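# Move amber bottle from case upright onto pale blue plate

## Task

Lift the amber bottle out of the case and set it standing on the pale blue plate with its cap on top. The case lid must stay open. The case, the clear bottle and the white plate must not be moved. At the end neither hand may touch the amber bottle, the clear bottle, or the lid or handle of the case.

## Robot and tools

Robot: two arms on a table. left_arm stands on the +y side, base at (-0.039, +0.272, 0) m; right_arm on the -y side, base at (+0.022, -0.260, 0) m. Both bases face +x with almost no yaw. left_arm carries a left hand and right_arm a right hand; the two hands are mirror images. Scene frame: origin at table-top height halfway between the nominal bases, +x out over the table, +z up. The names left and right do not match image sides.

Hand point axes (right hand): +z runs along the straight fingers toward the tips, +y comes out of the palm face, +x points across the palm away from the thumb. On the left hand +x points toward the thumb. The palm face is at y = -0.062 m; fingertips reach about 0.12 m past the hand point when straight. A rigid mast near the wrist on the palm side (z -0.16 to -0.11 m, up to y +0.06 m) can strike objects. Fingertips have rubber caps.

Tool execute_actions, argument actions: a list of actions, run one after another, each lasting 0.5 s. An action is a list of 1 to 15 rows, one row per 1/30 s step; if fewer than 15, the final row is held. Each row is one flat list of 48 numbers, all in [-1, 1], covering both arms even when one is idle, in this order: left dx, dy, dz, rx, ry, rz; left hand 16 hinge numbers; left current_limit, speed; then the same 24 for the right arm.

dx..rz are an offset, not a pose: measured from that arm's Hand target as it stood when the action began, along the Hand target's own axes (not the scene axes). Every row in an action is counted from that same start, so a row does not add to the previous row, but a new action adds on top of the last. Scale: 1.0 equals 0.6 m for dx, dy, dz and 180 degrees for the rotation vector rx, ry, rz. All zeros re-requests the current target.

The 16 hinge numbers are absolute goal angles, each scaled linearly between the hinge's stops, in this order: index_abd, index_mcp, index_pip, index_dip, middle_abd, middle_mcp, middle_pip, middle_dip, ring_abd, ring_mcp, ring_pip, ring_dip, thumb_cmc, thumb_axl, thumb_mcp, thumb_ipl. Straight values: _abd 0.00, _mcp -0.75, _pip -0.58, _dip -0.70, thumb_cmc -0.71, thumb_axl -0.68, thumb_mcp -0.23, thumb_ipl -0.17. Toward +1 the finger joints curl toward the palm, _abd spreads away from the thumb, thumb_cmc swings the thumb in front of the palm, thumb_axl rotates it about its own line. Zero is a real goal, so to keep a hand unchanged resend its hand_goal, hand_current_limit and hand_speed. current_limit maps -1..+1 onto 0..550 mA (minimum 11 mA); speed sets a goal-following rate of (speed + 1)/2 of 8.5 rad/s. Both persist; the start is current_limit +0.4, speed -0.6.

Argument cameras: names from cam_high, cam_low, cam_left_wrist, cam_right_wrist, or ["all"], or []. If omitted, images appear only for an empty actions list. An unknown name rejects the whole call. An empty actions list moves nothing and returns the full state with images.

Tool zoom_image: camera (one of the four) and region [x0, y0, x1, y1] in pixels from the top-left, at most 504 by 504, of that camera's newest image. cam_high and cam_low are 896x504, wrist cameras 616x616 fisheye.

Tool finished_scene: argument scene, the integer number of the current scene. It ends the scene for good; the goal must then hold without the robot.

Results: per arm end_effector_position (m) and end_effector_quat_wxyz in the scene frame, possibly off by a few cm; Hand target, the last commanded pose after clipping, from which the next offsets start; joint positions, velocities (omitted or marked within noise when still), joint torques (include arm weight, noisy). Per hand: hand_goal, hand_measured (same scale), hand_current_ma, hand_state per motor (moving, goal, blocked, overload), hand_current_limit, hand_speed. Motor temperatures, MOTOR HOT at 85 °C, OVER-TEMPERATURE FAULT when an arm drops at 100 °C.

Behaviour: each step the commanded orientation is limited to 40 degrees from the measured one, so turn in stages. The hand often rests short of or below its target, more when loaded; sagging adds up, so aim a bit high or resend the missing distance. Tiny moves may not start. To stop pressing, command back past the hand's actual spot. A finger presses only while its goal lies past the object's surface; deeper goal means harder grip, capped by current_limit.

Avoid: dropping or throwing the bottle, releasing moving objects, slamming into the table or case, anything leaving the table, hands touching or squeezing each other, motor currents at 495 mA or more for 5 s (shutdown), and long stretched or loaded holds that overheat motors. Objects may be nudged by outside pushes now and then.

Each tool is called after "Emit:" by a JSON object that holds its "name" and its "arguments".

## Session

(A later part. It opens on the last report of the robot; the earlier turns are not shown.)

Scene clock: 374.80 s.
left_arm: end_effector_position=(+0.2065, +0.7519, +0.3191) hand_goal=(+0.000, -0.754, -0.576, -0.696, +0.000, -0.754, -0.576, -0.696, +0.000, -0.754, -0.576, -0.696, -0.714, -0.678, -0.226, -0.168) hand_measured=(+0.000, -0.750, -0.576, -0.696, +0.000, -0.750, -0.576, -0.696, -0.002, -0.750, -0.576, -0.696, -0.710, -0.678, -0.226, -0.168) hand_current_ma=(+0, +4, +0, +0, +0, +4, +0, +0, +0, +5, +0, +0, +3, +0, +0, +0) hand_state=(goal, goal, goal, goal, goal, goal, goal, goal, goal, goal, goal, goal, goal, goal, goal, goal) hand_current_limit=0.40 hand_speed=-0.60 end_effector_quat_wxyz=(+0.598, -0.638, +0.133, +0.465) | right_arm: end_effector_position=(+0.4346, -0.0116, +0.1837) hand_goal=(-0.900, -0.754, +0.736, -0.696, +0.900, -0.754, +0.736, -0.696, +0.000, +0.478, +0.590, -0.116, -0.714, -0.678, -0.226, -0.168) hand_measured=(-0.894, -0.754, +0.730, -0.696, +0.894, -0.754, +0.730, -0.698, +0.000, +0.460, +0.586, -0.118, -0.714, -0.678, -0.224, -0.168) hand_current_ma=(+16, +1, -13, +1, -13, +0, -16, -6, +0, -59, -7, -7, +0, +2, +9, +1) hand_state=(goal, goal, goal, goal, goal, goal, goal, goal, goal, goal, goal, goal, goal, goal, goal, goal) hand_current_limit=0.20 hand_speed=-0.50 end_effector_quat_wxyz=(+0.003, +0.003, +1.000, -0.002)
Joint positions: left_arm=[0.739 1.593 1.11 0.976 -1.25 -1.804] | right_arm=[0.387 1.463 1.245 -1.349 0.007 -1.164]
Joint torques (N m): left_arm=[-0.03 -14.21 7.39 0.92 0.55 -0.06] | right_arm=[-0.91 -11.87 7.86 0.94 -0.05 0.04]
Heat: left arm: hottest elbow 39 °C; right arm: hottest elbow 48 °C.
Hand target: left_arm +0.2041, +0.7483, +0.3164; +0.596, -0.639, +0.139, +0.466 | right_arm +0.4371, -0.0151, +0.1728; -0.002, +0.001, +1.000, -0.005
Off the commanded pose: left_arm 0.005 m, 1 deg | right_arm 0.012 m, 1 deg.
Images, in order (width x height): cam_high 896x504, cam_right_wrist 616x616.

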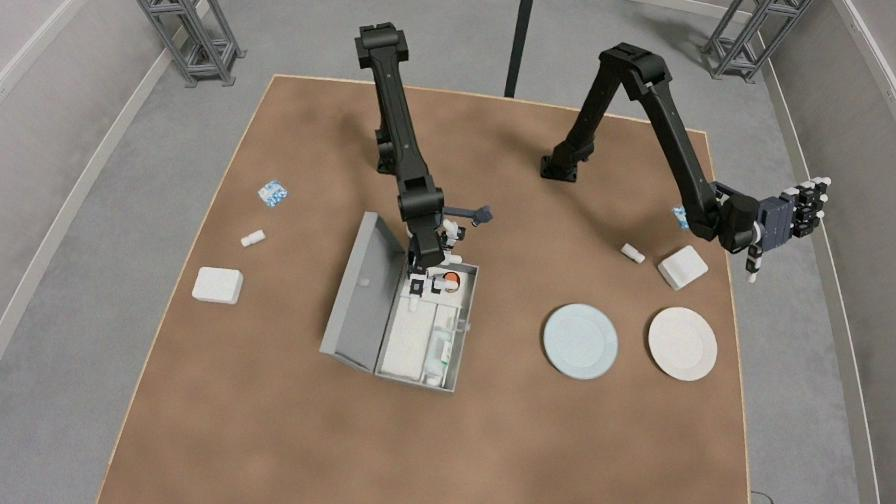

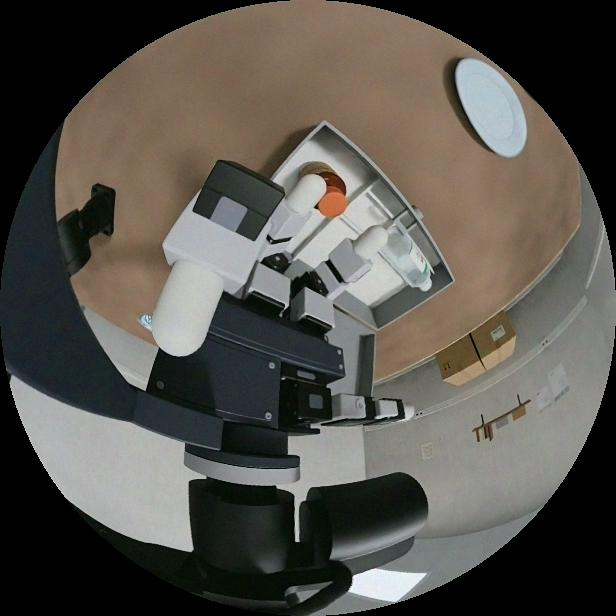

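Emit:
{"name": "execute_actions", "arguments": {"actions": [[[0,0,0,0,0,0,0,-0.754,-0.576,-0.696,0,-0.754,-0.576,-0.696,0,-0.754,-0.576,-0.696,-0.714,-0.678,-0.226,-0.168,0.4,-0.6,-0.005,0.004,0.04,0,0,0,-0.9,-0.754,0.737,-0.696,0.9,-0.754,0.737,-0.696,0,0.479,0.591,-0.116,-0.714,-0.678,-0.226,-0.168,0.2,-0.5]]], "cameras": ["cam_right_wrist", "cam_high"]}}

Emit:
{"name": "zoom_image", "arguments": {"camera": "cam_right_wrist", "region": [240, 140, 390, 290]}}

Emit:
{"name": "zoom_image", "arguments": {"camera": "cam_high", "region": [400, 230, 500, 320]}}

Scene clock: 386.13 s.
left_arm: end_effector_position=(+0.2065, +0.7519, +0.3191) hand_goal=(+0.000, -0.754, -0.576, -0.696, +0.000, -0.754, -0.576, -0.696, +0.000, -0.754, -0.576, -0.696, -0.714, -0.678, -0.226, -0.168) hand_measured=(+0.000, -0.750, -0.576, -0.696, +0.000, -0.750, -0.576, -0.696, -0.002, -0.750, -0.576, -0.696, -0.710, -0.678, -0.226, -0.168) hand_current_ma=(+0, +4, +0, +0, +0, +4, +0, +0, +0, +5, +0, +0, +3, +0, +0, +0) hand_state=(goal, goal, goal, goal, goal, goal, goal, goal, goal, goal, goal, goal, goal, goal, goal, goal) hand_current_limit=0.40 hand_speed=-0.60 end_effector_quat_wxyz=(+0.598, -0.638, +0.133, +0.465) | right_arm: end_effector_position=(+0.4382, -0.0101, +0.1594) hand_goal=(-0.900, -0.754, +0.736, -0.696, +0.900, -0.754, +0.736, -0.696, +0.000, +0.478, +0.590, -0.116, -0.714, -0.678, -0.226, -0.168) hand_measured=(-0.894, -0.754, +0.730, -0.696, +0.894, -0.754, +0.730, -0.698, +0.000, +0.460, +0.586, -0.118, -0.714, -0.678, -0.224, -0.168) hand_current_ma=(+16, +1, -13, +1, -13, +0, -16, -6, +0, -59, -7, -7, +0, +2, +9, +1) hand_state=(goal, goal, goal, goal, goal, goal, goal, goal, goal, goal, goal, goal, goal, goal, goal, goal) hand_current_limit=0.20 hand_speed=-0.50 end_effector_quat_wxyz=(+0.003, +0.003, +1.000, -0.003)
Joint positions: left_arm=[0.739 1.593 1.11 0.976 -1.25 -1.804] | right_arm=[0.387 1.489 1.208 -1.286 0.007 -1.164]
Joint torques (N m): left_arm=[-0.09 -14.21 7.38 0.92 0.55 -0.06] | right_arm=[-0.73 -11.99 7.84 0.99 -0.06 0.04]
Heat: left arm: hottest elbow 39 °C; right arm: hottest elbow 48 °C.
Hand target: left_arm +0.2041, +0.7483, +0.3164; +0.596, -0.639, +0.139, +0.466 | right_arm +0.4399, -0.0129, +0.1487; -0.002, +0.001, +1.000, -0.005
Off the commanded pose: left_arm 0.005 m, 1 deg | right_arm 0.011 m, 1 deg.
Images, in order (width x height): cam_high 896x504, cam_right_wrist 616x616.

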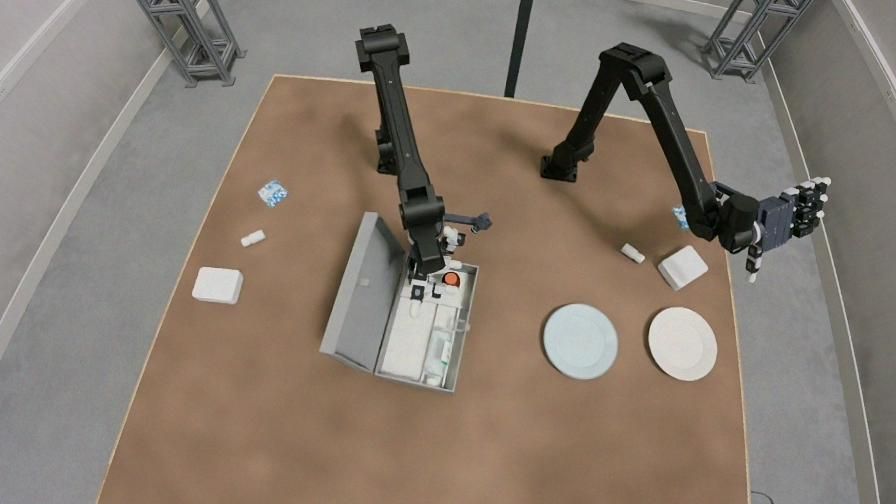

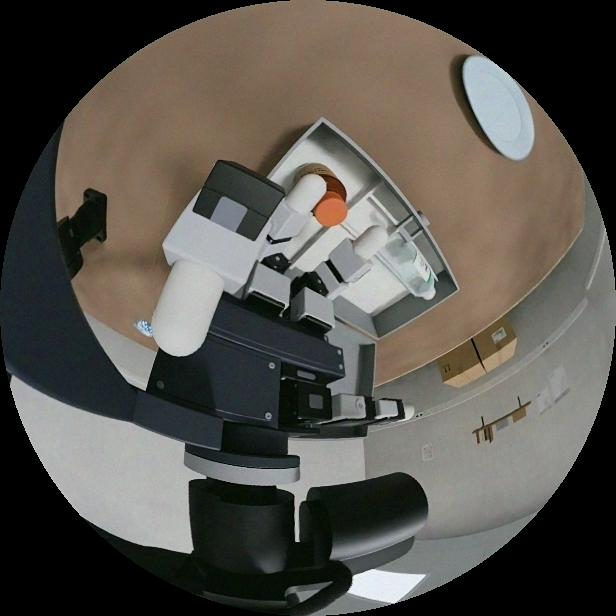

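Scaled by 3.360 from the camera's 616x616 image, which has a finer 880x880 frame.

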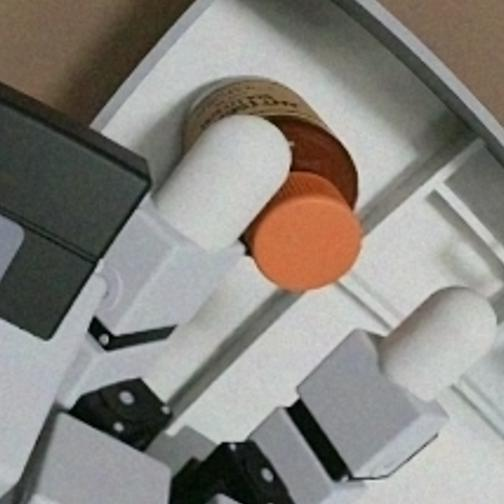

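Scaled by 5.040 from the camera's 896x504 image, which has a finer 1280x720 frame.

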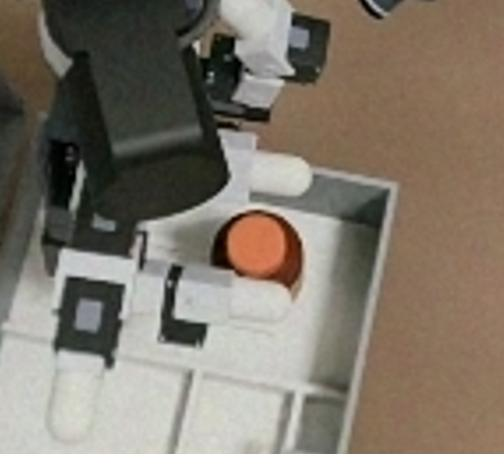

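Emit:
{"name": "execute_actions", "arguments": {"actions": [[[0,0,0,0,0,0,0,-0.754,-0.576,-0.696,0,-0.754,-0.576,-0.696,0,-0.754,-0.576,-0.696,-0.714,-0.678,-0.226,-0.168,0.4,-0.6,0.003,0.005,0.036,0,0,0,-0.9,-0.754,0.737,-0.696,0.9,-0.754,0.737,-0.696,0,0.479,0.591,-0.116,-0.714,-0.678,-0.226,-0.168,0.2,-0.5]]], "cameras": ["cam_right_wrist", "cam_high"]}}

Emit:
{"name": "zoom_image", "arguments": {"camera": "cam_right_wrist", "region": [240, 140, 390, 290]}}

Emit:
{"name": "zoom_image", "arguments": {"camera": "cam_high", "region": [400, 230, 500, 320]}}

Scene clock: 395.27 s.
left_arm: end_effector_position=(+0.2065, +0.7519, +0.3191) hand_goal=(+0.000, -0.754, -0.576, -0.696, +0.000, -0.754, -0.576, -0.696, +0.000, -0.754, -0.576, -0.696, -0.714, -0.678, -0.226, -0.168) hand_measured=(+0.000, -0.750, -0.576, -0.696, +0.000, -0.750, -0.576, -0.696, -0.002, -0.750, -0.576, -0.696, -0.710, -0.678, -0.226, -0.168) hand_current_ma=(+0, +4, +0, +0, +0, +4, +0, +0, +0, +5, +0, +0, +3, +0, +0, +0) hand_state=(goal, goal, goal, goal, goal, goal, goal, goal, goal, goal, goal, goal, goal, goal, goal, goal) hand_current_limit=0.40 hand_speed=-0.60 end_effector_quat_wxyz=(+0.598, -0.638, +0.133, +0.465) | right_arm: end_effector_position=(+0.4380, -0.0102, +0.1387) hand_goal=(-0.900, -0.754, +0.736, -0.696, +0.900, -0.754, +0.736, -0.696, +0.000, +0.478, +0.590, -0.116, -0.714, -0.678, -0.226, -0.168) hand_measured=(-0.894, -0.754, +0.730, -0.696, +0.894, -0.754, +0.730, -0.698, +0.000, +0.460, +0.586, -0.118, -0.714, -0.678, -0.224, -0.168) hand_current_ma=(+16, +1, -13, +1, -11, +0, -16, -6, +0, -59, -7, -7, +0, +2, +9, +1) hand_state=(goal, goal, goal, goal, goal, goal, goal, goal, goal, goal, goal, goal, goal, goal, goal, goal) hand_current_limit=0.20 hand_speed=-0.50 end_effector_quat_wxyz=(+0.003, +0.003, +1.000, -0.002)
Joint positions: left_arm=[0.739 1.593 1.11 0.976 -1.25 -1.804] | right_arm=[0.387 1.505 1.168 -1.23 0.007 -1.164]
Joint torques (N m): left_arm=[-0.09 -14.27 7.39 0.91 0.55 -0.06] | right_arm=[-0.03 -12.22 7.71 1.07 -0.07 0.13]
Motor temperatures (°C): left_arm=[21 25 39 20 22 23] | right_arm=[21 26 47 19 19 19]
Heat: left arm: hottest elbow 39 °C; right arm: hottest elbow 47 °C.
Hand target: left_arm +0.2041, +0.7483, +0.3164; +0.596, -0.639, +0.139, +0.466 | right_arm +0.4381, -0.0101, +0.1271; -0.002, +0.001, +1.000, -0.005
Off the commanded pose: left_arm 0.005 m, 1 deg | right_arm 0.012 m, 1 deg.
Images, in order (width x height): cam_high 896x504, cam_right_wrist 616x616.

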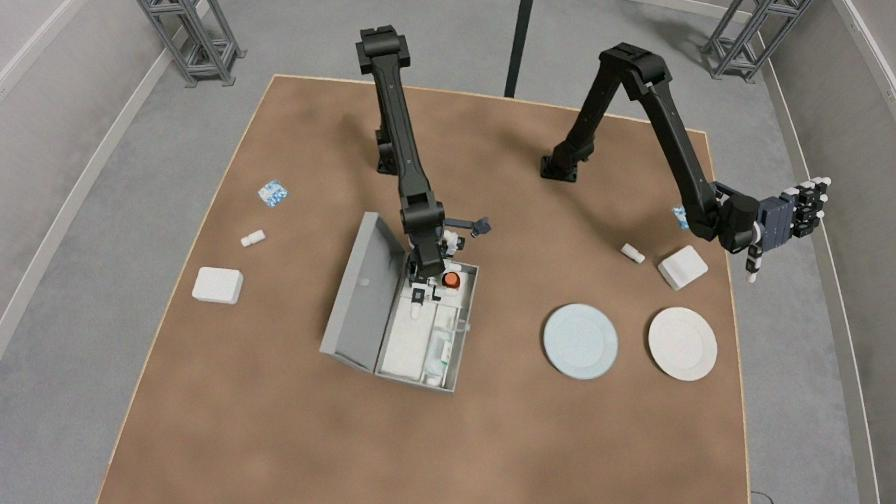

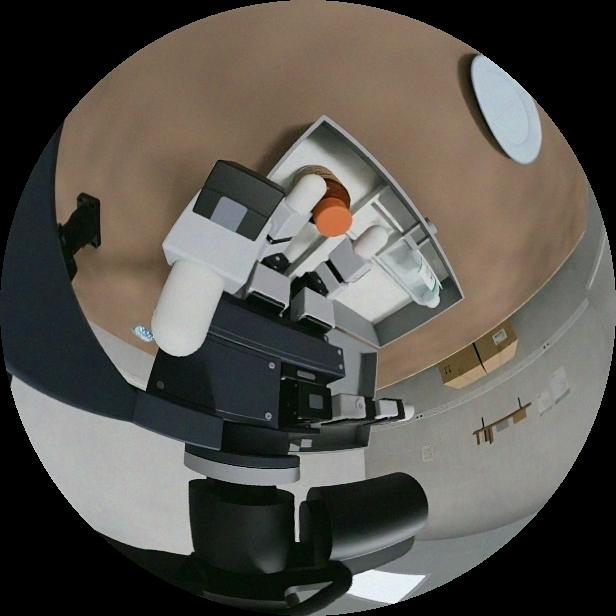

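Scaled by 3.360 from the camera's 616x616 image, which has a finer 880x880 frame.

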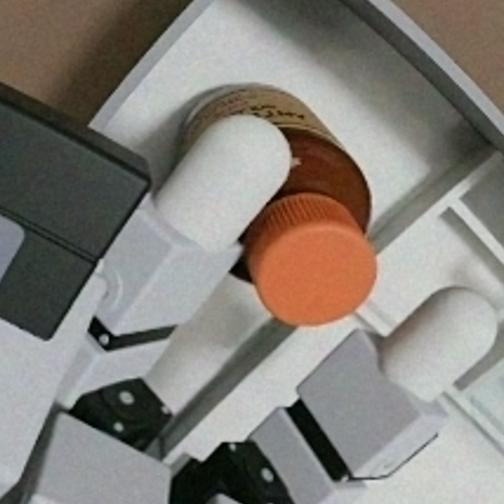

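Scaled by 5.040 from the camera's 896x504 image, which has a finer 1280x720 frame.

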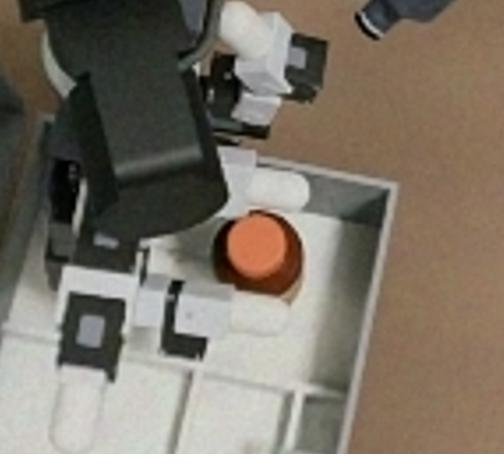

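Emit:
{"name": "execute_actions", "arguments": {"actions": [[[0,0,0,0,0,0,0,-0.754,-0.576,-0.696,0,-0.754,-0.576,-0.696,0,-0.754,-0.576,-0.696,-0.714,-0.678,-0.226,-0.168,0.4,-0.6,0,0,0,0,0,0,-0.35,-0.754,0.737,-0.696,0.35,-0.754,0.737,-0.696,0,0.479,0.591,-0.116,-0.714,-0.678,-0.226,-0.168,0.0,-0.7]],[[0,0,0,0,0,0,0,-0.754,-0.576,-0.696,0,-0.754,-0.576,-0.696,0,-0.754,-0.576,-0.696,-0.714,-0.678,-0.226,-0.168,0.4,-0.6,0,0,0,0,0,0,0,-0.754,0.737,-0.696,0,-0.754,0.737,-0.696,0,0.479,0.591,-0.116,-0.714,-0.678,-0.226,-0.168,0.0,-0.8]]], "cameras": ["cam_right_wrist", "cam_high"]}}

Emit:
{"name": "zoom_image", "arguments": {"camera": "cam_right_wrist", "region": [240, 140, 390, 290]}}

Emit:
{"name": "zoom_image", "arguments": {"camera": "cam_high", "region": [400, 230, 500, 320]}}

Scene clock: 402.23 s.
left_arm: end_effector_position=(+0.2065, +0.7519, +0.3191) hand_goal=(+0.000, -0.754, -0.576, -0.696, +0.000, -0.754, -0.576, -0.696, +0.000, -0.754, -0.576, -0.696, -0.714, -0.678, -0.226, -0.168) hand_measured=(+0.000, -0.750, -0.576, -0.696, +0.000, -0.750, -0.576, -0.696, -0.002, -0.750, -0.576, -0.696, -0.710, -0.678, -0.226, -0.168) hand_current_ma=(+0, +4, +0, +0, +0, +4, +0, +0, +0, +5, +0, +0, +3, +0, +0, +0) hand_state=(goal, goal, goal, goal, goal, goal, goal, goal, goal, goal, goal, goal, goal, goal, goal, goal) hand_current_limit=0.40 hand_speed=-0.60 end_effector_quat_wxyz=(+0.598, -0.638, +0.133, +0.465) | right_arm: end_effector_position=(+0.4380, -0.0102, +0.1387) hand_goal=(+0.000, -0.754, +0.736, -0.696, +0.000, -0.754, +0.736, -0.696, +0.000, +0.478, +0.590, -0.116, -0.714, -0.678, -0.226, -0.168) hand_measured=(-0.076, -0.754, +0.718, -0.702, +0.172, -0.758, +0.726, -0.698, +0.000, +0.460, +0.586, -0.118, -0.714, -0.678, -0.224, -0.168) hand_current_ma=(-259, +1, -57, -16, +275, -13, -31, -6, +0, -59, -7, -7, +0, +2, +9, +1) hand_state=(blocked, goal, goal, goal, blocked, goal, goal, goal, goal, goal, goal, goal, goal, goal, goal, goal) hand_current_limit=0.00 hand_speed=-0.80 end_effector_quat_wxyz=(+0.003, +0.003, +1.000, -0.002)
Joint positions: left_arm=[0.739 1.593 1.11 0.976 -1.25 -1.804] | right_arm=[0.387 1.505 1.168 -1.23 0.007 -1.165]
Joint torques (N m): left_arm=[-0.03 -14.15 7.39 0.94 0.56 -0.06] | right_arm=[-0.09 -11.99 7.66 1.09 -0.06 0.15]
Heat: left arm: hottest elbow 39 °C; right arm: hottest elbow 46 °C.
Hand target: left_arm +0.2041, +0.7483, +0.3164; +0.596, -0.639, +0.139, +0.466 | right_arm +0.4381, -0.0101, +0.1271; -0.002, +0.001, +1.000, -0.005
Off the commanded pose: left_arm 0.005 m, 1 deg | right_arm 0.012 m, 1 deg.
Images, in order (width x height): cam_high 896x504, cam_right_wrist 616x616.

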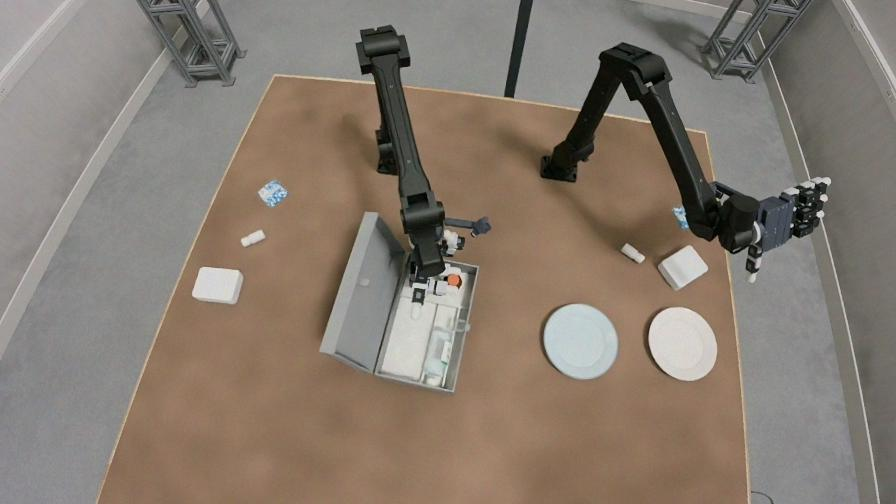

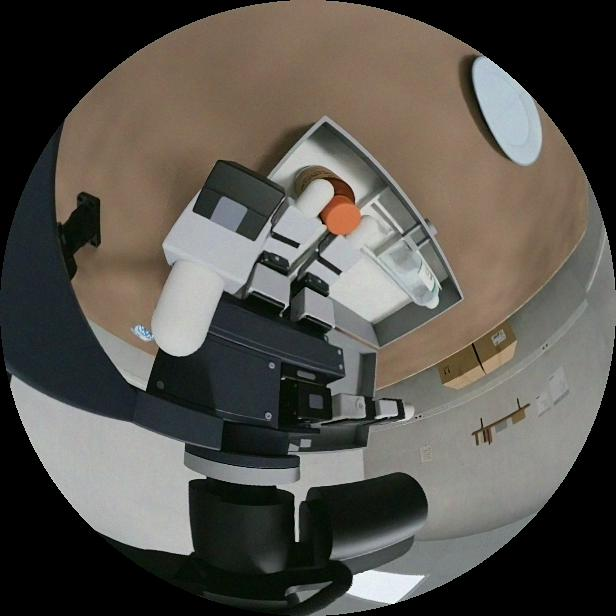

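Scaled by 3.360 from the camera's 616x616 image, which has a finer 880x880 frame.

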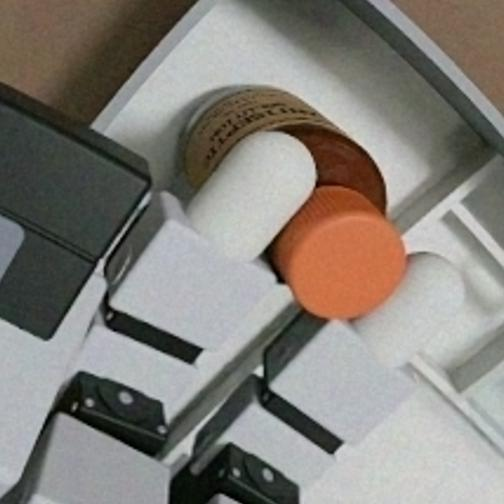

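Scaled by 5.040 from the camera's 896x504 image, which has a finer 1280x720 frame.

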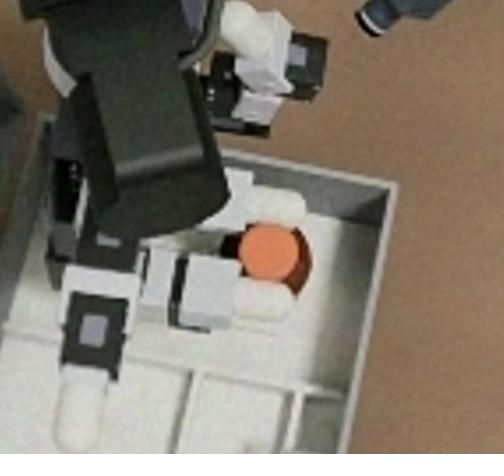

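Emit:
{"name": "execute_actions", "arguments": {"actions": [[[0,0,0,0,0,0,0,-0.754,-0.576,-0.696,0,-0.754,-0.576,-0.696,0,-0.754,-0.576,-0.696,-0.714,-0.678,-0.226,-0.168,0.4,-0.6,0,0,0,0,0,0,-0.4,-0.754,0.737,-0.696,0.4,-0.754,0.737,-0.696,0,0.479,0.591,-0.116,-0.714,-0.678,-0.226,-0.168,0.0,-0.8]],[[0,0,0,0,0,0,0,-0.754,-0.576,-0.696,0,-0.754,-0.576,-0.696,0,-0.754,-0.576,-0.696,-0.714,-0.678,-0.226,-0.168,0.4,-0.6,0.007,0.016,0,0,0,0,-0.4,-0.754,0.737,-0.696,0.4,-0.754,0.737,-0.696,0,0.479,0.591,-0.116,-0.714,-0.678,-0.226,-0.168,0.0,-0.8]]], "cameras": ["cam_right_wrist", "cam_high"]}}

Emit:
{"name": "zoom_image", "arguments": {"camera": "cam_right_wrist", "region": [240, 140, 390, 290]}}

Emit:
{"name": "zoom_image", "arguments": {"camera": "cam_high", "region": [400, 230, 500, 320]}}

Scene clock: 410.07 s.
left_arm: end_effector_position=(+0.2065, +0.7519, +0.3191) hand_goal=(+0.000, -0.754, -0.576, -0.696, +0.000, -0.754, -0.576, -0.696, +0.000, -0.754, -0.576, -0.696, -0.714, -0.678, -0.226, -0.168) hand_measured=(+0.000, -0.750, -0.576, -0.696, +0.000, -0.750, -0.576, -0.696, -0.002, -0.750, -0.576, -0.696, -0.710, -0.678, -0.226, -0.168) hand_current_ma=(+0, +4, +0, +0, +0, +4, +0, +0, +0, +5, +0, +0, +3, +0, +0, +0) hand_state=(goal, goal, goal, goal, goal, goal, goal, goal, goal, goal, goal, goal, goal, goal, goal, goal) hand_current_limit=0.40 hand_speed=-0.60 end_effector_quat_wxyz=(+0.598, -0.638, +0.133, +0.465) | right_arm: end_effector_position=(+0.4362, -0.0055, +0.1389) hand_goal=(-0.400, -0.754, +0.736, -0.696, +0.400, -0.754, +0.736, -0.696, +0.000, +0.478, +0.590, -0.116, -0.714, -0.678, -0.226, -0.168) hand_measured=(-0.396, -0.754, +0.728, -0.700, +0.396, -0.754, +0.736, -0.698, +0.000, +0.460, +0.586, -0.118, -0.714, -0.678, -0.224, -0.168) hand_current_ma=(+9, -2, -20, -7, -10, +1, -1, -4, +0, -59, -7, -7, +0, +2, +9, +1) hand_state=(goal, goal, goal, goal, goal, goal, goal, goal, goal, goal, goal, goal, goal, goal, goal, goal) hand_current_limit=0.00 hand_speed=-0.80 end_effector_quat_wxyz=(+0.004, +0.000, +1.000, -0.002)
Joint positions: left_arm=[0.739 1.593 1.11 0.976 -1.25 -1.804] | right_arm=[0.398 1.505 1.168 -1.227 0.007 -1.159]
Joint torques (N m): left_arm=[-0.09 -14.27 7.38 0.92 0.55 -0.05] | right_arm=[1.08 -12.22 7.68 0.92 -0.04 0.31]
Heat: left arm: hottest elbow 39 °C; right arm: hottest elbow 45 °C.
Hand target: left_arm +0.2041, +0.7483, +0.3164; +0.596, -0.639, +0.139, +0.466 | right_arm +0.4340, -0.0006, +0.1271; -0.002, +0.001, +1.000, -0.005
Off the commanded pose: left_arm 0.005 m, 1 deg | right_arm 0.013 m, 1 deg.
Images, in order (width x height): cam_high 896x504, cam_right_wrist 616x616.

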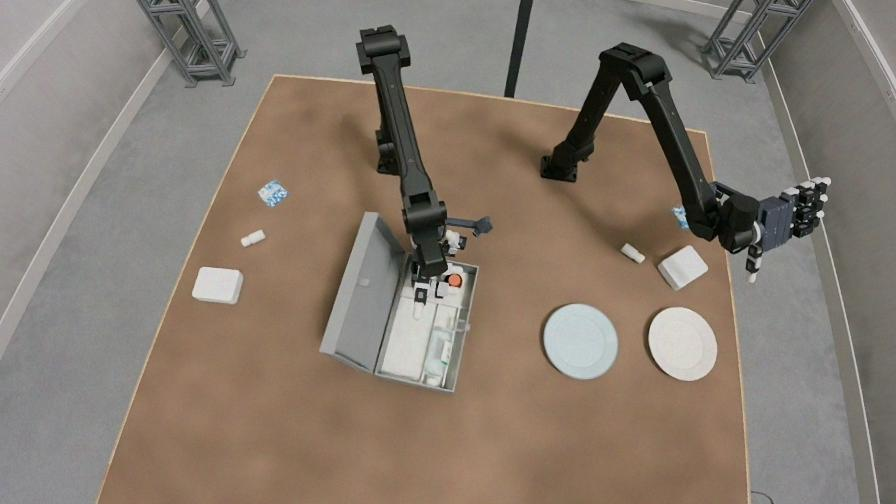

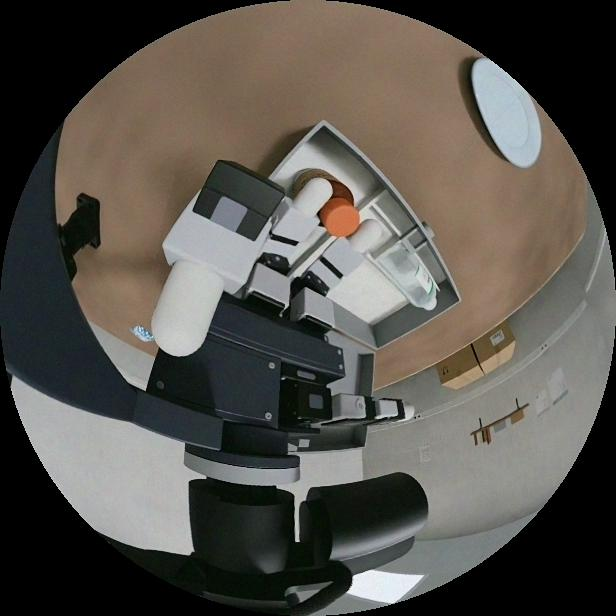

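Scaled by 3.360 from the camera's 616x616 image, which has a finer 880x880 frame.

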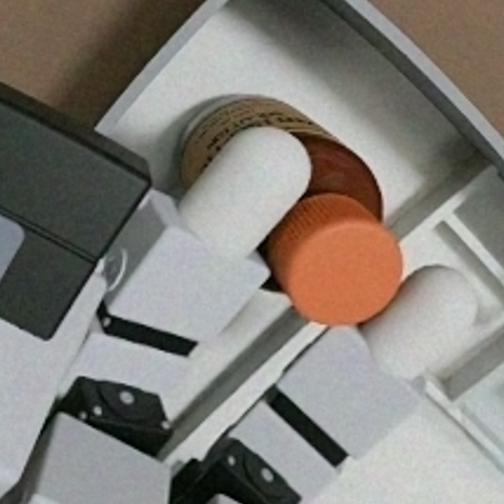

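Scaled by 5.040 from the camera's 896x504 image, which has a finer 1280x720 frame.

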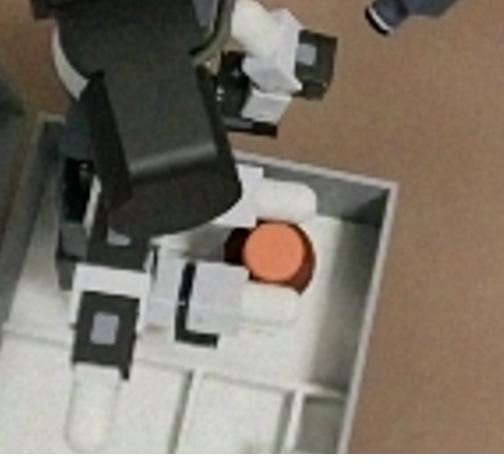

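Emit:
{"name": "execute_actions", "arguments": {"actions": [[[0,0,0,0,0,0,0,-0.754,-0.576,-0.696,0,-0.754,-0.576,-0.696,0,-0.754,-0.576,-0.696,-0.714,-0.678,-0.226,-0.168,0.4,-0.6,0.002,0.012,0,0,0,0,-0.4,-0.754,0.737,-0.696,0.4,-0.754,0.737,-0.696,0,0.479,0.591,-0.116,-0.714,-0.678,-0.226,-0.168,0.0,-0.8]]], "cameras": ["cam_right_wrist", "cam_high"]}}

Emit:
{"name": "zoom_image", "arguments": {"camera": "cam_right_wrist", "region": [240, 140, 390, 290]}}

Emit:
{"name": "zoom_image", "arguments": {"camera": "cam_high", "region": [400, 230, 500, 320]}}

Scene clock: 418.10 s.
left_arm: end_effector_position=(+0.2065, +0.7519, +0.3191) hand_goal=(+0.000, -0.754, -0.576, -0.696, +0.000, -0.754, -0.576, -0.696, +0.000, -0.754, -0.576, -0.696, -0.714, -0.678, -0.226, -0.168) hand_measured=(+0.000, -0.750, -0.576, -0.696, +0.000, -0.750, -0.576, -0.696, -0.002, -0.750, -0.576, -0.696, -0.710, -0.678, -0.226, -0.168) hand_current_ma=(+0, +4, +0, +0, +0, +4, +0, +0, +0, +5, +0, +0, +3, +0, +0, +0) hand_state=(goal, goal, goal, goal, goal, goal, goal, goal, goal, goal, goal, goal, goal, goal, goal, goal) hand_current_limit=0.40 hand_speed=-0.60 end_effector_quat_wxyz=(+0.598, -0.638, +0.133, +0.465) | right_arm: end_effector_position=(+0.4334, +0.0009, +0.1389) hand_goal=(-0.400, -0.754, +0.736, -0.696, +0.400, -0.754, +0.736, -0.696, +0.000, +0.478, +0.590, -0.116, -0.714, -0.678, -0.226, -0.168) hand_measured=(-0.396, -0.754, +0.728, -0.698, +0.396, -0.750, +0.744, -0.696, +0.000, +0.460, +0.586, -0.118, -0.714, -0.678, -0.224, -0.168) hand_current_ma=(+8, -2, -20, -7, -10, +13, +23, +1, +0, -59, -7, -7, +0, +2, +9, +1) hand_state=(goal, goal, goal, goal, goal, goal, goal, goal, goal, goal, goal, goal, goal, goal, goal, goal) hand_current_limit=0.00 hand_speed=-0.80 end_effector_quat_wxyz=(+0.004, +0.001, +1.000, -0.002)
Joint positions: left_arm=[0.739 1.593 1.11 0.976 -1.25 -1.804] | right_arm=[0.414 1.505 1.168 -1.227 0.007 -1.142]
Joint torques (N m): left_arm=[-0.09 -14.21 7.35 0.92 0.55 -0.06] | right_arm=[0.56 -11.63 7.99 1.09 -0.08 0.35]
Heat: left arm: hottest elbow 39 °C; right arm: hottest elbow 45 °C.
Hand target: left_arm +0.2041, +0.7483, +0.3164; +0.596, -0.639, +0.139, +0.466 | right_arm +0.4328, +0.0066, +0.1270; -0.002, +0.001, +1.000, -0.005
Off the commanded pose: left_arm 0.005 m, 1 deg | right_arm 0.013 m, 1 deg.
Images, in order (width x height): cam_high 896x504, cam_right_wrist 616x616.

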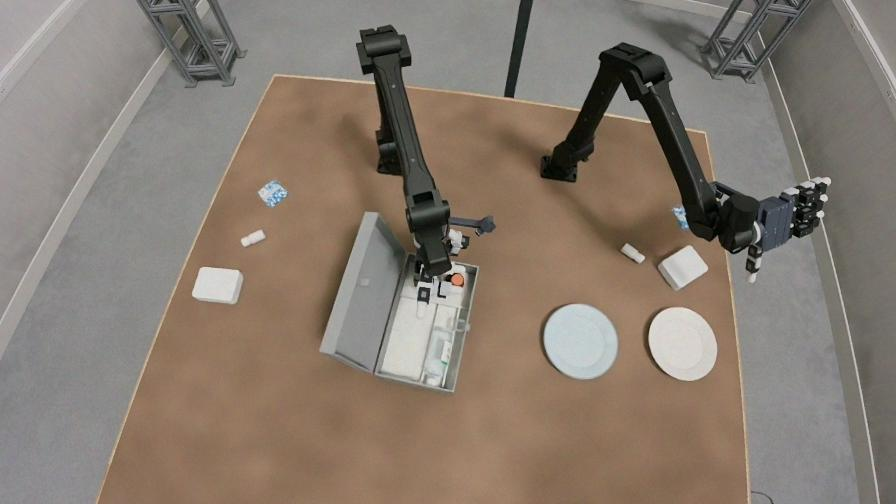

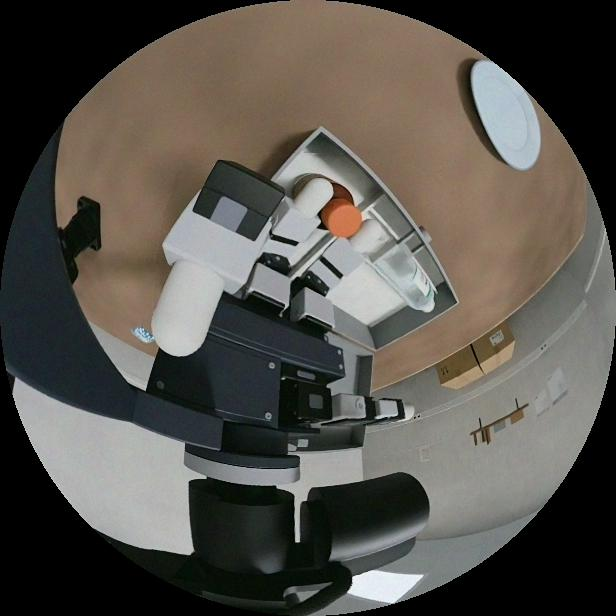

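Scaled by 3.360 from the camera's 616x616 image, which has a finer 880x880 frame.

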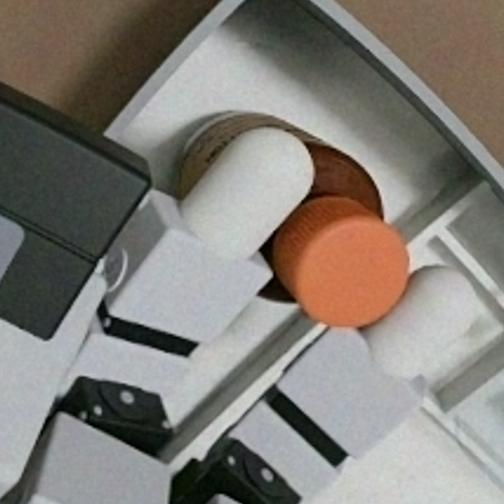

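Scaled by 5.040 from the camera's 896x504 image, which has a finer 1280x720 frame.

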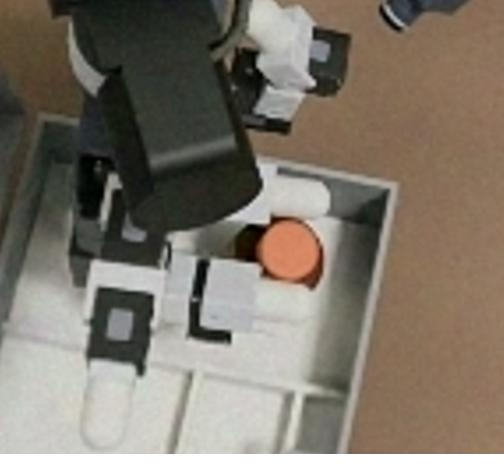

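Emit:
{"name": "execute_actions", "arguments": {"actions": [[[0,0,0,0,0,0,0,-0.754,-0.576,-0.696,0,-0.754,-0.576,-0.696,0,-0.754,-0.576,-0.696,-0.714,-0.678,-0.226,-0.168,0.4,-0.6,0,0,0,0,0,0,-0.9,-0.754,0.737,-0.696,0.9,-0.754,0.737,-0.696,0,0.479,0.591,-0.116,-0.714,-0.678,-0.226,-0.168,0.1,-0.6]],[[0,0,0,0,0,0,0,-0.754,-0.576,-0.696,0,-0.754,-0.576,-0.696,0,-0.754,-0.576,-0.696,-0.714,-0.678,-0.226,-0.168,0.4,-0.6,0.006,0.01,0,0,0,0,-0.9,-0.754,0.737,-0.696,0.9,-0.754,0.737,-0.696,0,0.479,0.591,-0.116,-0.714,-0.678,-0.226,-0.168,0.1,-0.6]]], "cameras": ["cam_right_wrist", "cam_high"]}}

Emit:
{"name": "zoom_image", "arguments": {"camera": "cam_right_wrist", "region": [240, 140, 390, 290]}}

Emit:
{"name": "zoom_image", "arguments": {"camera": "cam_high", "region": [400, 230, 500, 320]}}

Scene clock: 442.73 s.
left_arm: end_effector_position=(+0.2065, +0.7519, +0.3191) hand_goal=(+0.000, -0.754, -0.576, -0.696, +0.000, -0.754, -0.576, -0.696, +0.000, -0.754, -0.576, -0.696, -0.714, -0.678, -0.226, -0.168) hand_measured=(+0.000, -0.750, -0.576, -0.696, +0.000, -0.750, -0.576, -0.696, -0.002, -0.750, -0.576, -0.696, -0.710, -0.678, -0.226, -0.168) hand_current_ma=(+0, +4, +0, +0, +0, +4, +0, +0, +0, +5, +0, +0, +3, +0, +0, +0) hand_state=(goal, goal, goal, goal, goal, goal, goal, goal, goal, goal, goal, goal, goal, goal, goal, goal) hand_current_limit=0.40 hand_speed=-0.60 end_effector_quat_wxyz=(+0.598, -0.638, +0.133, +0.465) | right_arm: end_effector_position=(+0.4296, +0.0084, +0.1384) hand_goal=(-0.900, -0.754, +0.736, -0.696, +0.900, -0.754, +0.736, -0.696, +0.000, +0.478, +0.590, -0.116, -0.714, -0.678, -0.226, -0.168) hand_measured=(-0.894, -0.754, +0.730, -0.698, +0.894, -0.754, +0.738, -0.696, +0.000, +0.460, +0.586, -0.118, -0.714, -0.678, -0.224, -0.168) hand_current_ma=(+13, -2, -15, -6, -14, +2, +2, +1, +0, -59, -7, -7, +0, +2, +9, +1) hand_state=(goal, goal, goal, goal, goal, goal, goal, goal, goal, goal, goal, goal, goal, goal, goal, goal) hand_current_limit=0.10 hand_speed=-0.60 end_effector_quat_wxyz=(+0.004, -0.002, +1.000, -0.002)
Joint positions: left_arm=[0.739 1.593 1.11 0.976 -1.25 -1.804] | right_arm=[0.434 1.506 1.168 -1.227 0.007 -1.128]
Joint torques (N m): left_arm=[-0.09 -14.21 7.38 0.92 0.55 -0.06] | right_arm=[0.21 -11.87 7.88 0.99 -0.08 0.32]
Heat: left arm: hottest elbow 39 °C; right arm: hottest elbow 44 °C.
Hand target: left_arm +0.2041, +0.7483, +0.3164; +0.596, -0.639, +0.139, +0.466 | right_arm +0.4291, +0.0127, +0.1269; -0.002, +0.001, +1.000, -0.005
Off the commanded pose: left_arm 0.005 m, 1 deg | right_arm 0.012 m, 1 deg.
Images, in order (width x height): cam_high 896x504, cam_right_wrist 616x616.

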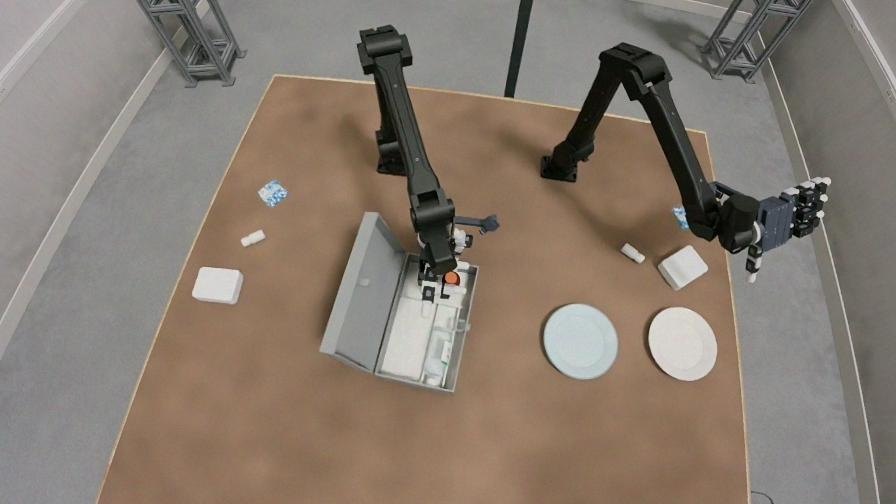

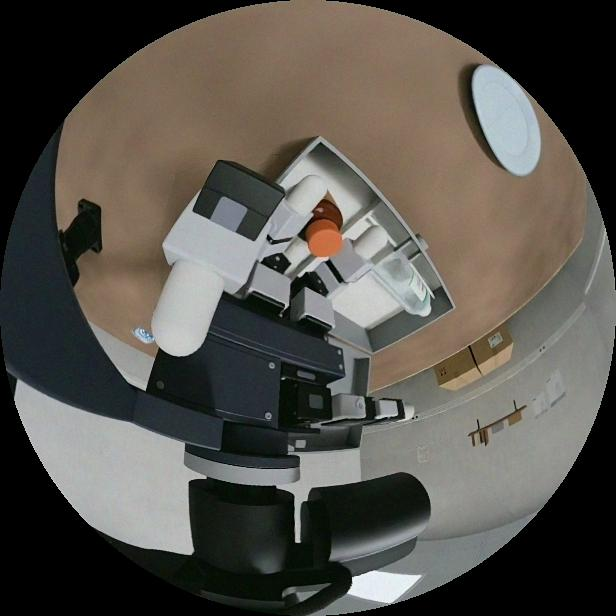

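Scaled by 3.360 from the camera's 616x616 image, which has a finer 880x880 frame.

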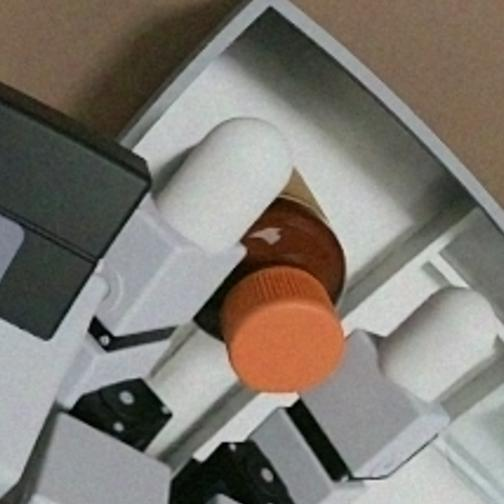

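Scaled by 5.040 from the camera's 896x504 image, which has a finer 1280x720 frame.

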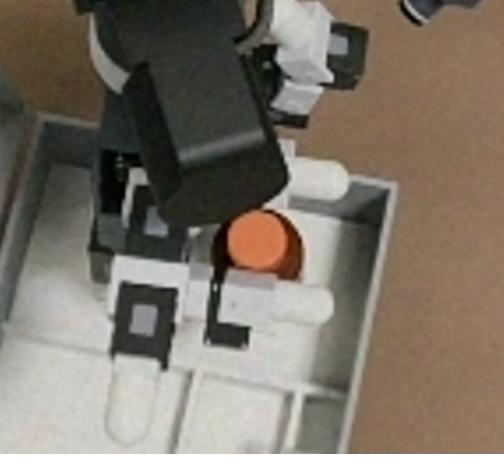

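Emit:
{"name": "execute_actions", "arguments": {"actions": [[[0,0,0,0,0,0,0,-0.754,-0.576,-0.696,0,-0.754,-0.576,-0.696,0,-0.754,-0.576,-0.696,-0.714,-0.678,-0.226,-0.168,0.4,-0.6,-0.004,-0.033,0,0,0,0,-0.9,-0.754,0.737,-0.696,0.9,-0.754,0.737,-0.696,0,0.479,0.591,-0.116,-0.714,-0.678,-0.226,-0.168,0.1,-0.6]]], "cameras": ["cam_right_wrist", "cam_high"]}}

Emit:
{"name": "zoom_image", "arguments": {"camera": "cam_right_wrist", "region": [240, 140, 390, 290]}}

Emit:
{"name": "zoom_image", "arguments": {"camera": "cam_high", "region": [400, 230, 500, 320]}}

Scene clock: 454.77 s.
left_arm: end_effector_position=(+0.2065, +0.7519, +0.3191) hand_goal=(+0.000, -0.754, -0.576, -0.696, +0.000, -0.754, -0.576, -0.696, +0.000, -0.754, -0.576, -0.696, -0.714, -0.678, -0.226, -0.168) hand_measured=(+0.000, -0.750, -0.576, -0.696, +0.000, -0.750, -0.576, -0.696, -0.002, -0.750, -0.576, -0.696, -0.710, -0.678, -0.226, -0.168) hand_current_ma=(+0, +4, +0, +0, +0, +4, +0, +0, +0, +5, +0, +0, +3, +0, +0, +0) hand_state=(goal, goal, goal, goal, goal, goal, goal, goal, goal, goal, goal, goal, goal, goal, goal, goal) hand_current_limit=0.40 hand_speed=-0.60 end_effector_quat_wxyz=(+0.598, -0.638, +0.133, +0.465) | right_arm: end_effector_position=(+0.4321, -0.0038, +0.1337) hand_goal=(-0.900, -0.754, +0.736, -0.696, +0.900, -0.754, +0.736, -0.696, +0.000, +0.478, +0.590, -0.116, -0.714, -0.678, -0.226, -0.168) hand_measured=(-0.894, -0.754, +0.730, -0.698, +0.894, -0.754, +0.738, -0.696, +0.000, +0.460, +0.586, -0.118, -0.714, -0.678, -0.224, -0.168) hand_current_ma=(+12, -2, -15, -6, -14, +1, +2, +1, +0, -59, -7, -7, +0, +2, +9, +1) hand_state=(goal, goal, goal, goal, goal, goal, goal, goal, goal, goal, goal, goal, goal, goal, goal, goal) hand_current_limit=0.10 hand_speed=-0.60 end_effector_quat_wxyz=(+0.000, +0.005, +1.000, -0.004)
Joint positions: left_arm=[0.739 1.593 1.11 0.976 -1.25 -1.804] | right_arm=[0.407 1.506 1.156 -1.225 0.007 -1.141]
Joint torques (N m): left_arm=[-0.03 -14.27 7.38 0.91 0.55 -0.07] | right_arm=[-0.91 -13.33 7.45 0.94 -0.04 0.02]
Heat: left arm: hottest elbow 39 °C; right arm: hottest elbow 43 °C.
Hand target: left_arm +0.2041, +0.7483, +0.3164; +0.596, -0.639, +0.139, +0.466 | right_arm +0.4314, -0.0072, +0.1270; -0.002, +0.001, +1.000, -0.005
Off the commanded pose: left_arm 0.005 m, 1 deg | right_arm 0.007 m, 1 deg.
Images, in order (width x height): cam_high 896x504, cam_right_wrist 616x616.

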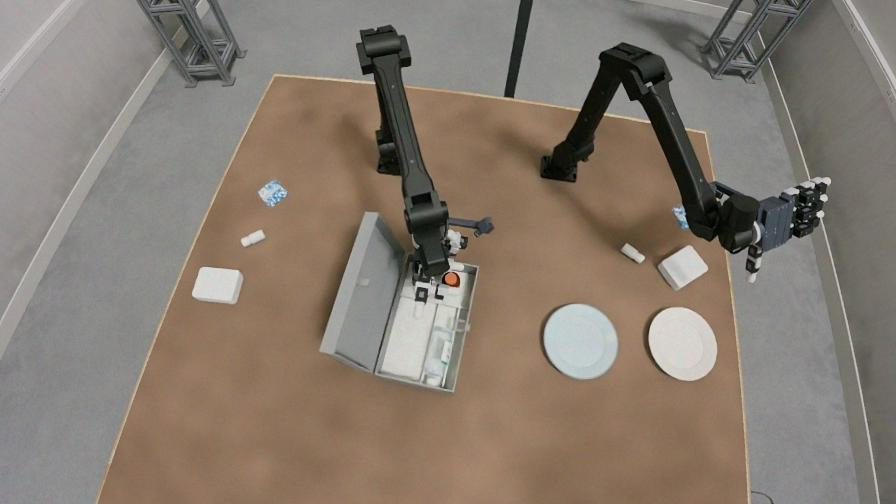

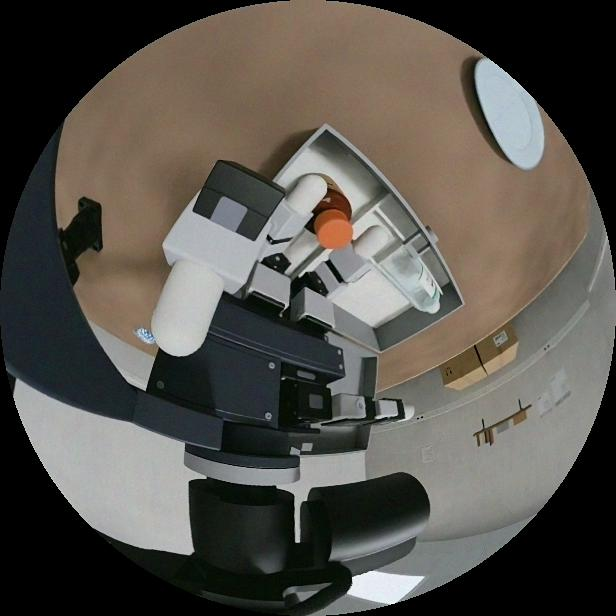

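Scaled by 3.360 from the camera's 616x616 image, which has a finer 880x880 frame.

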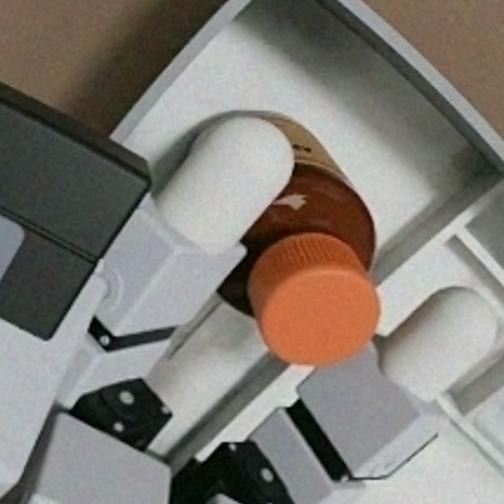

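Scaled by 5.040 from the camera's 896x504 image, which has a finer 1280x720 frame.

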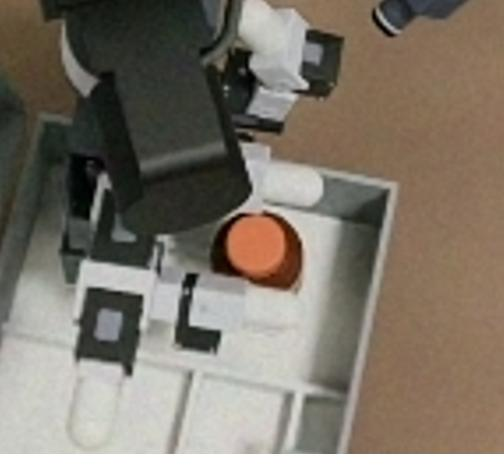

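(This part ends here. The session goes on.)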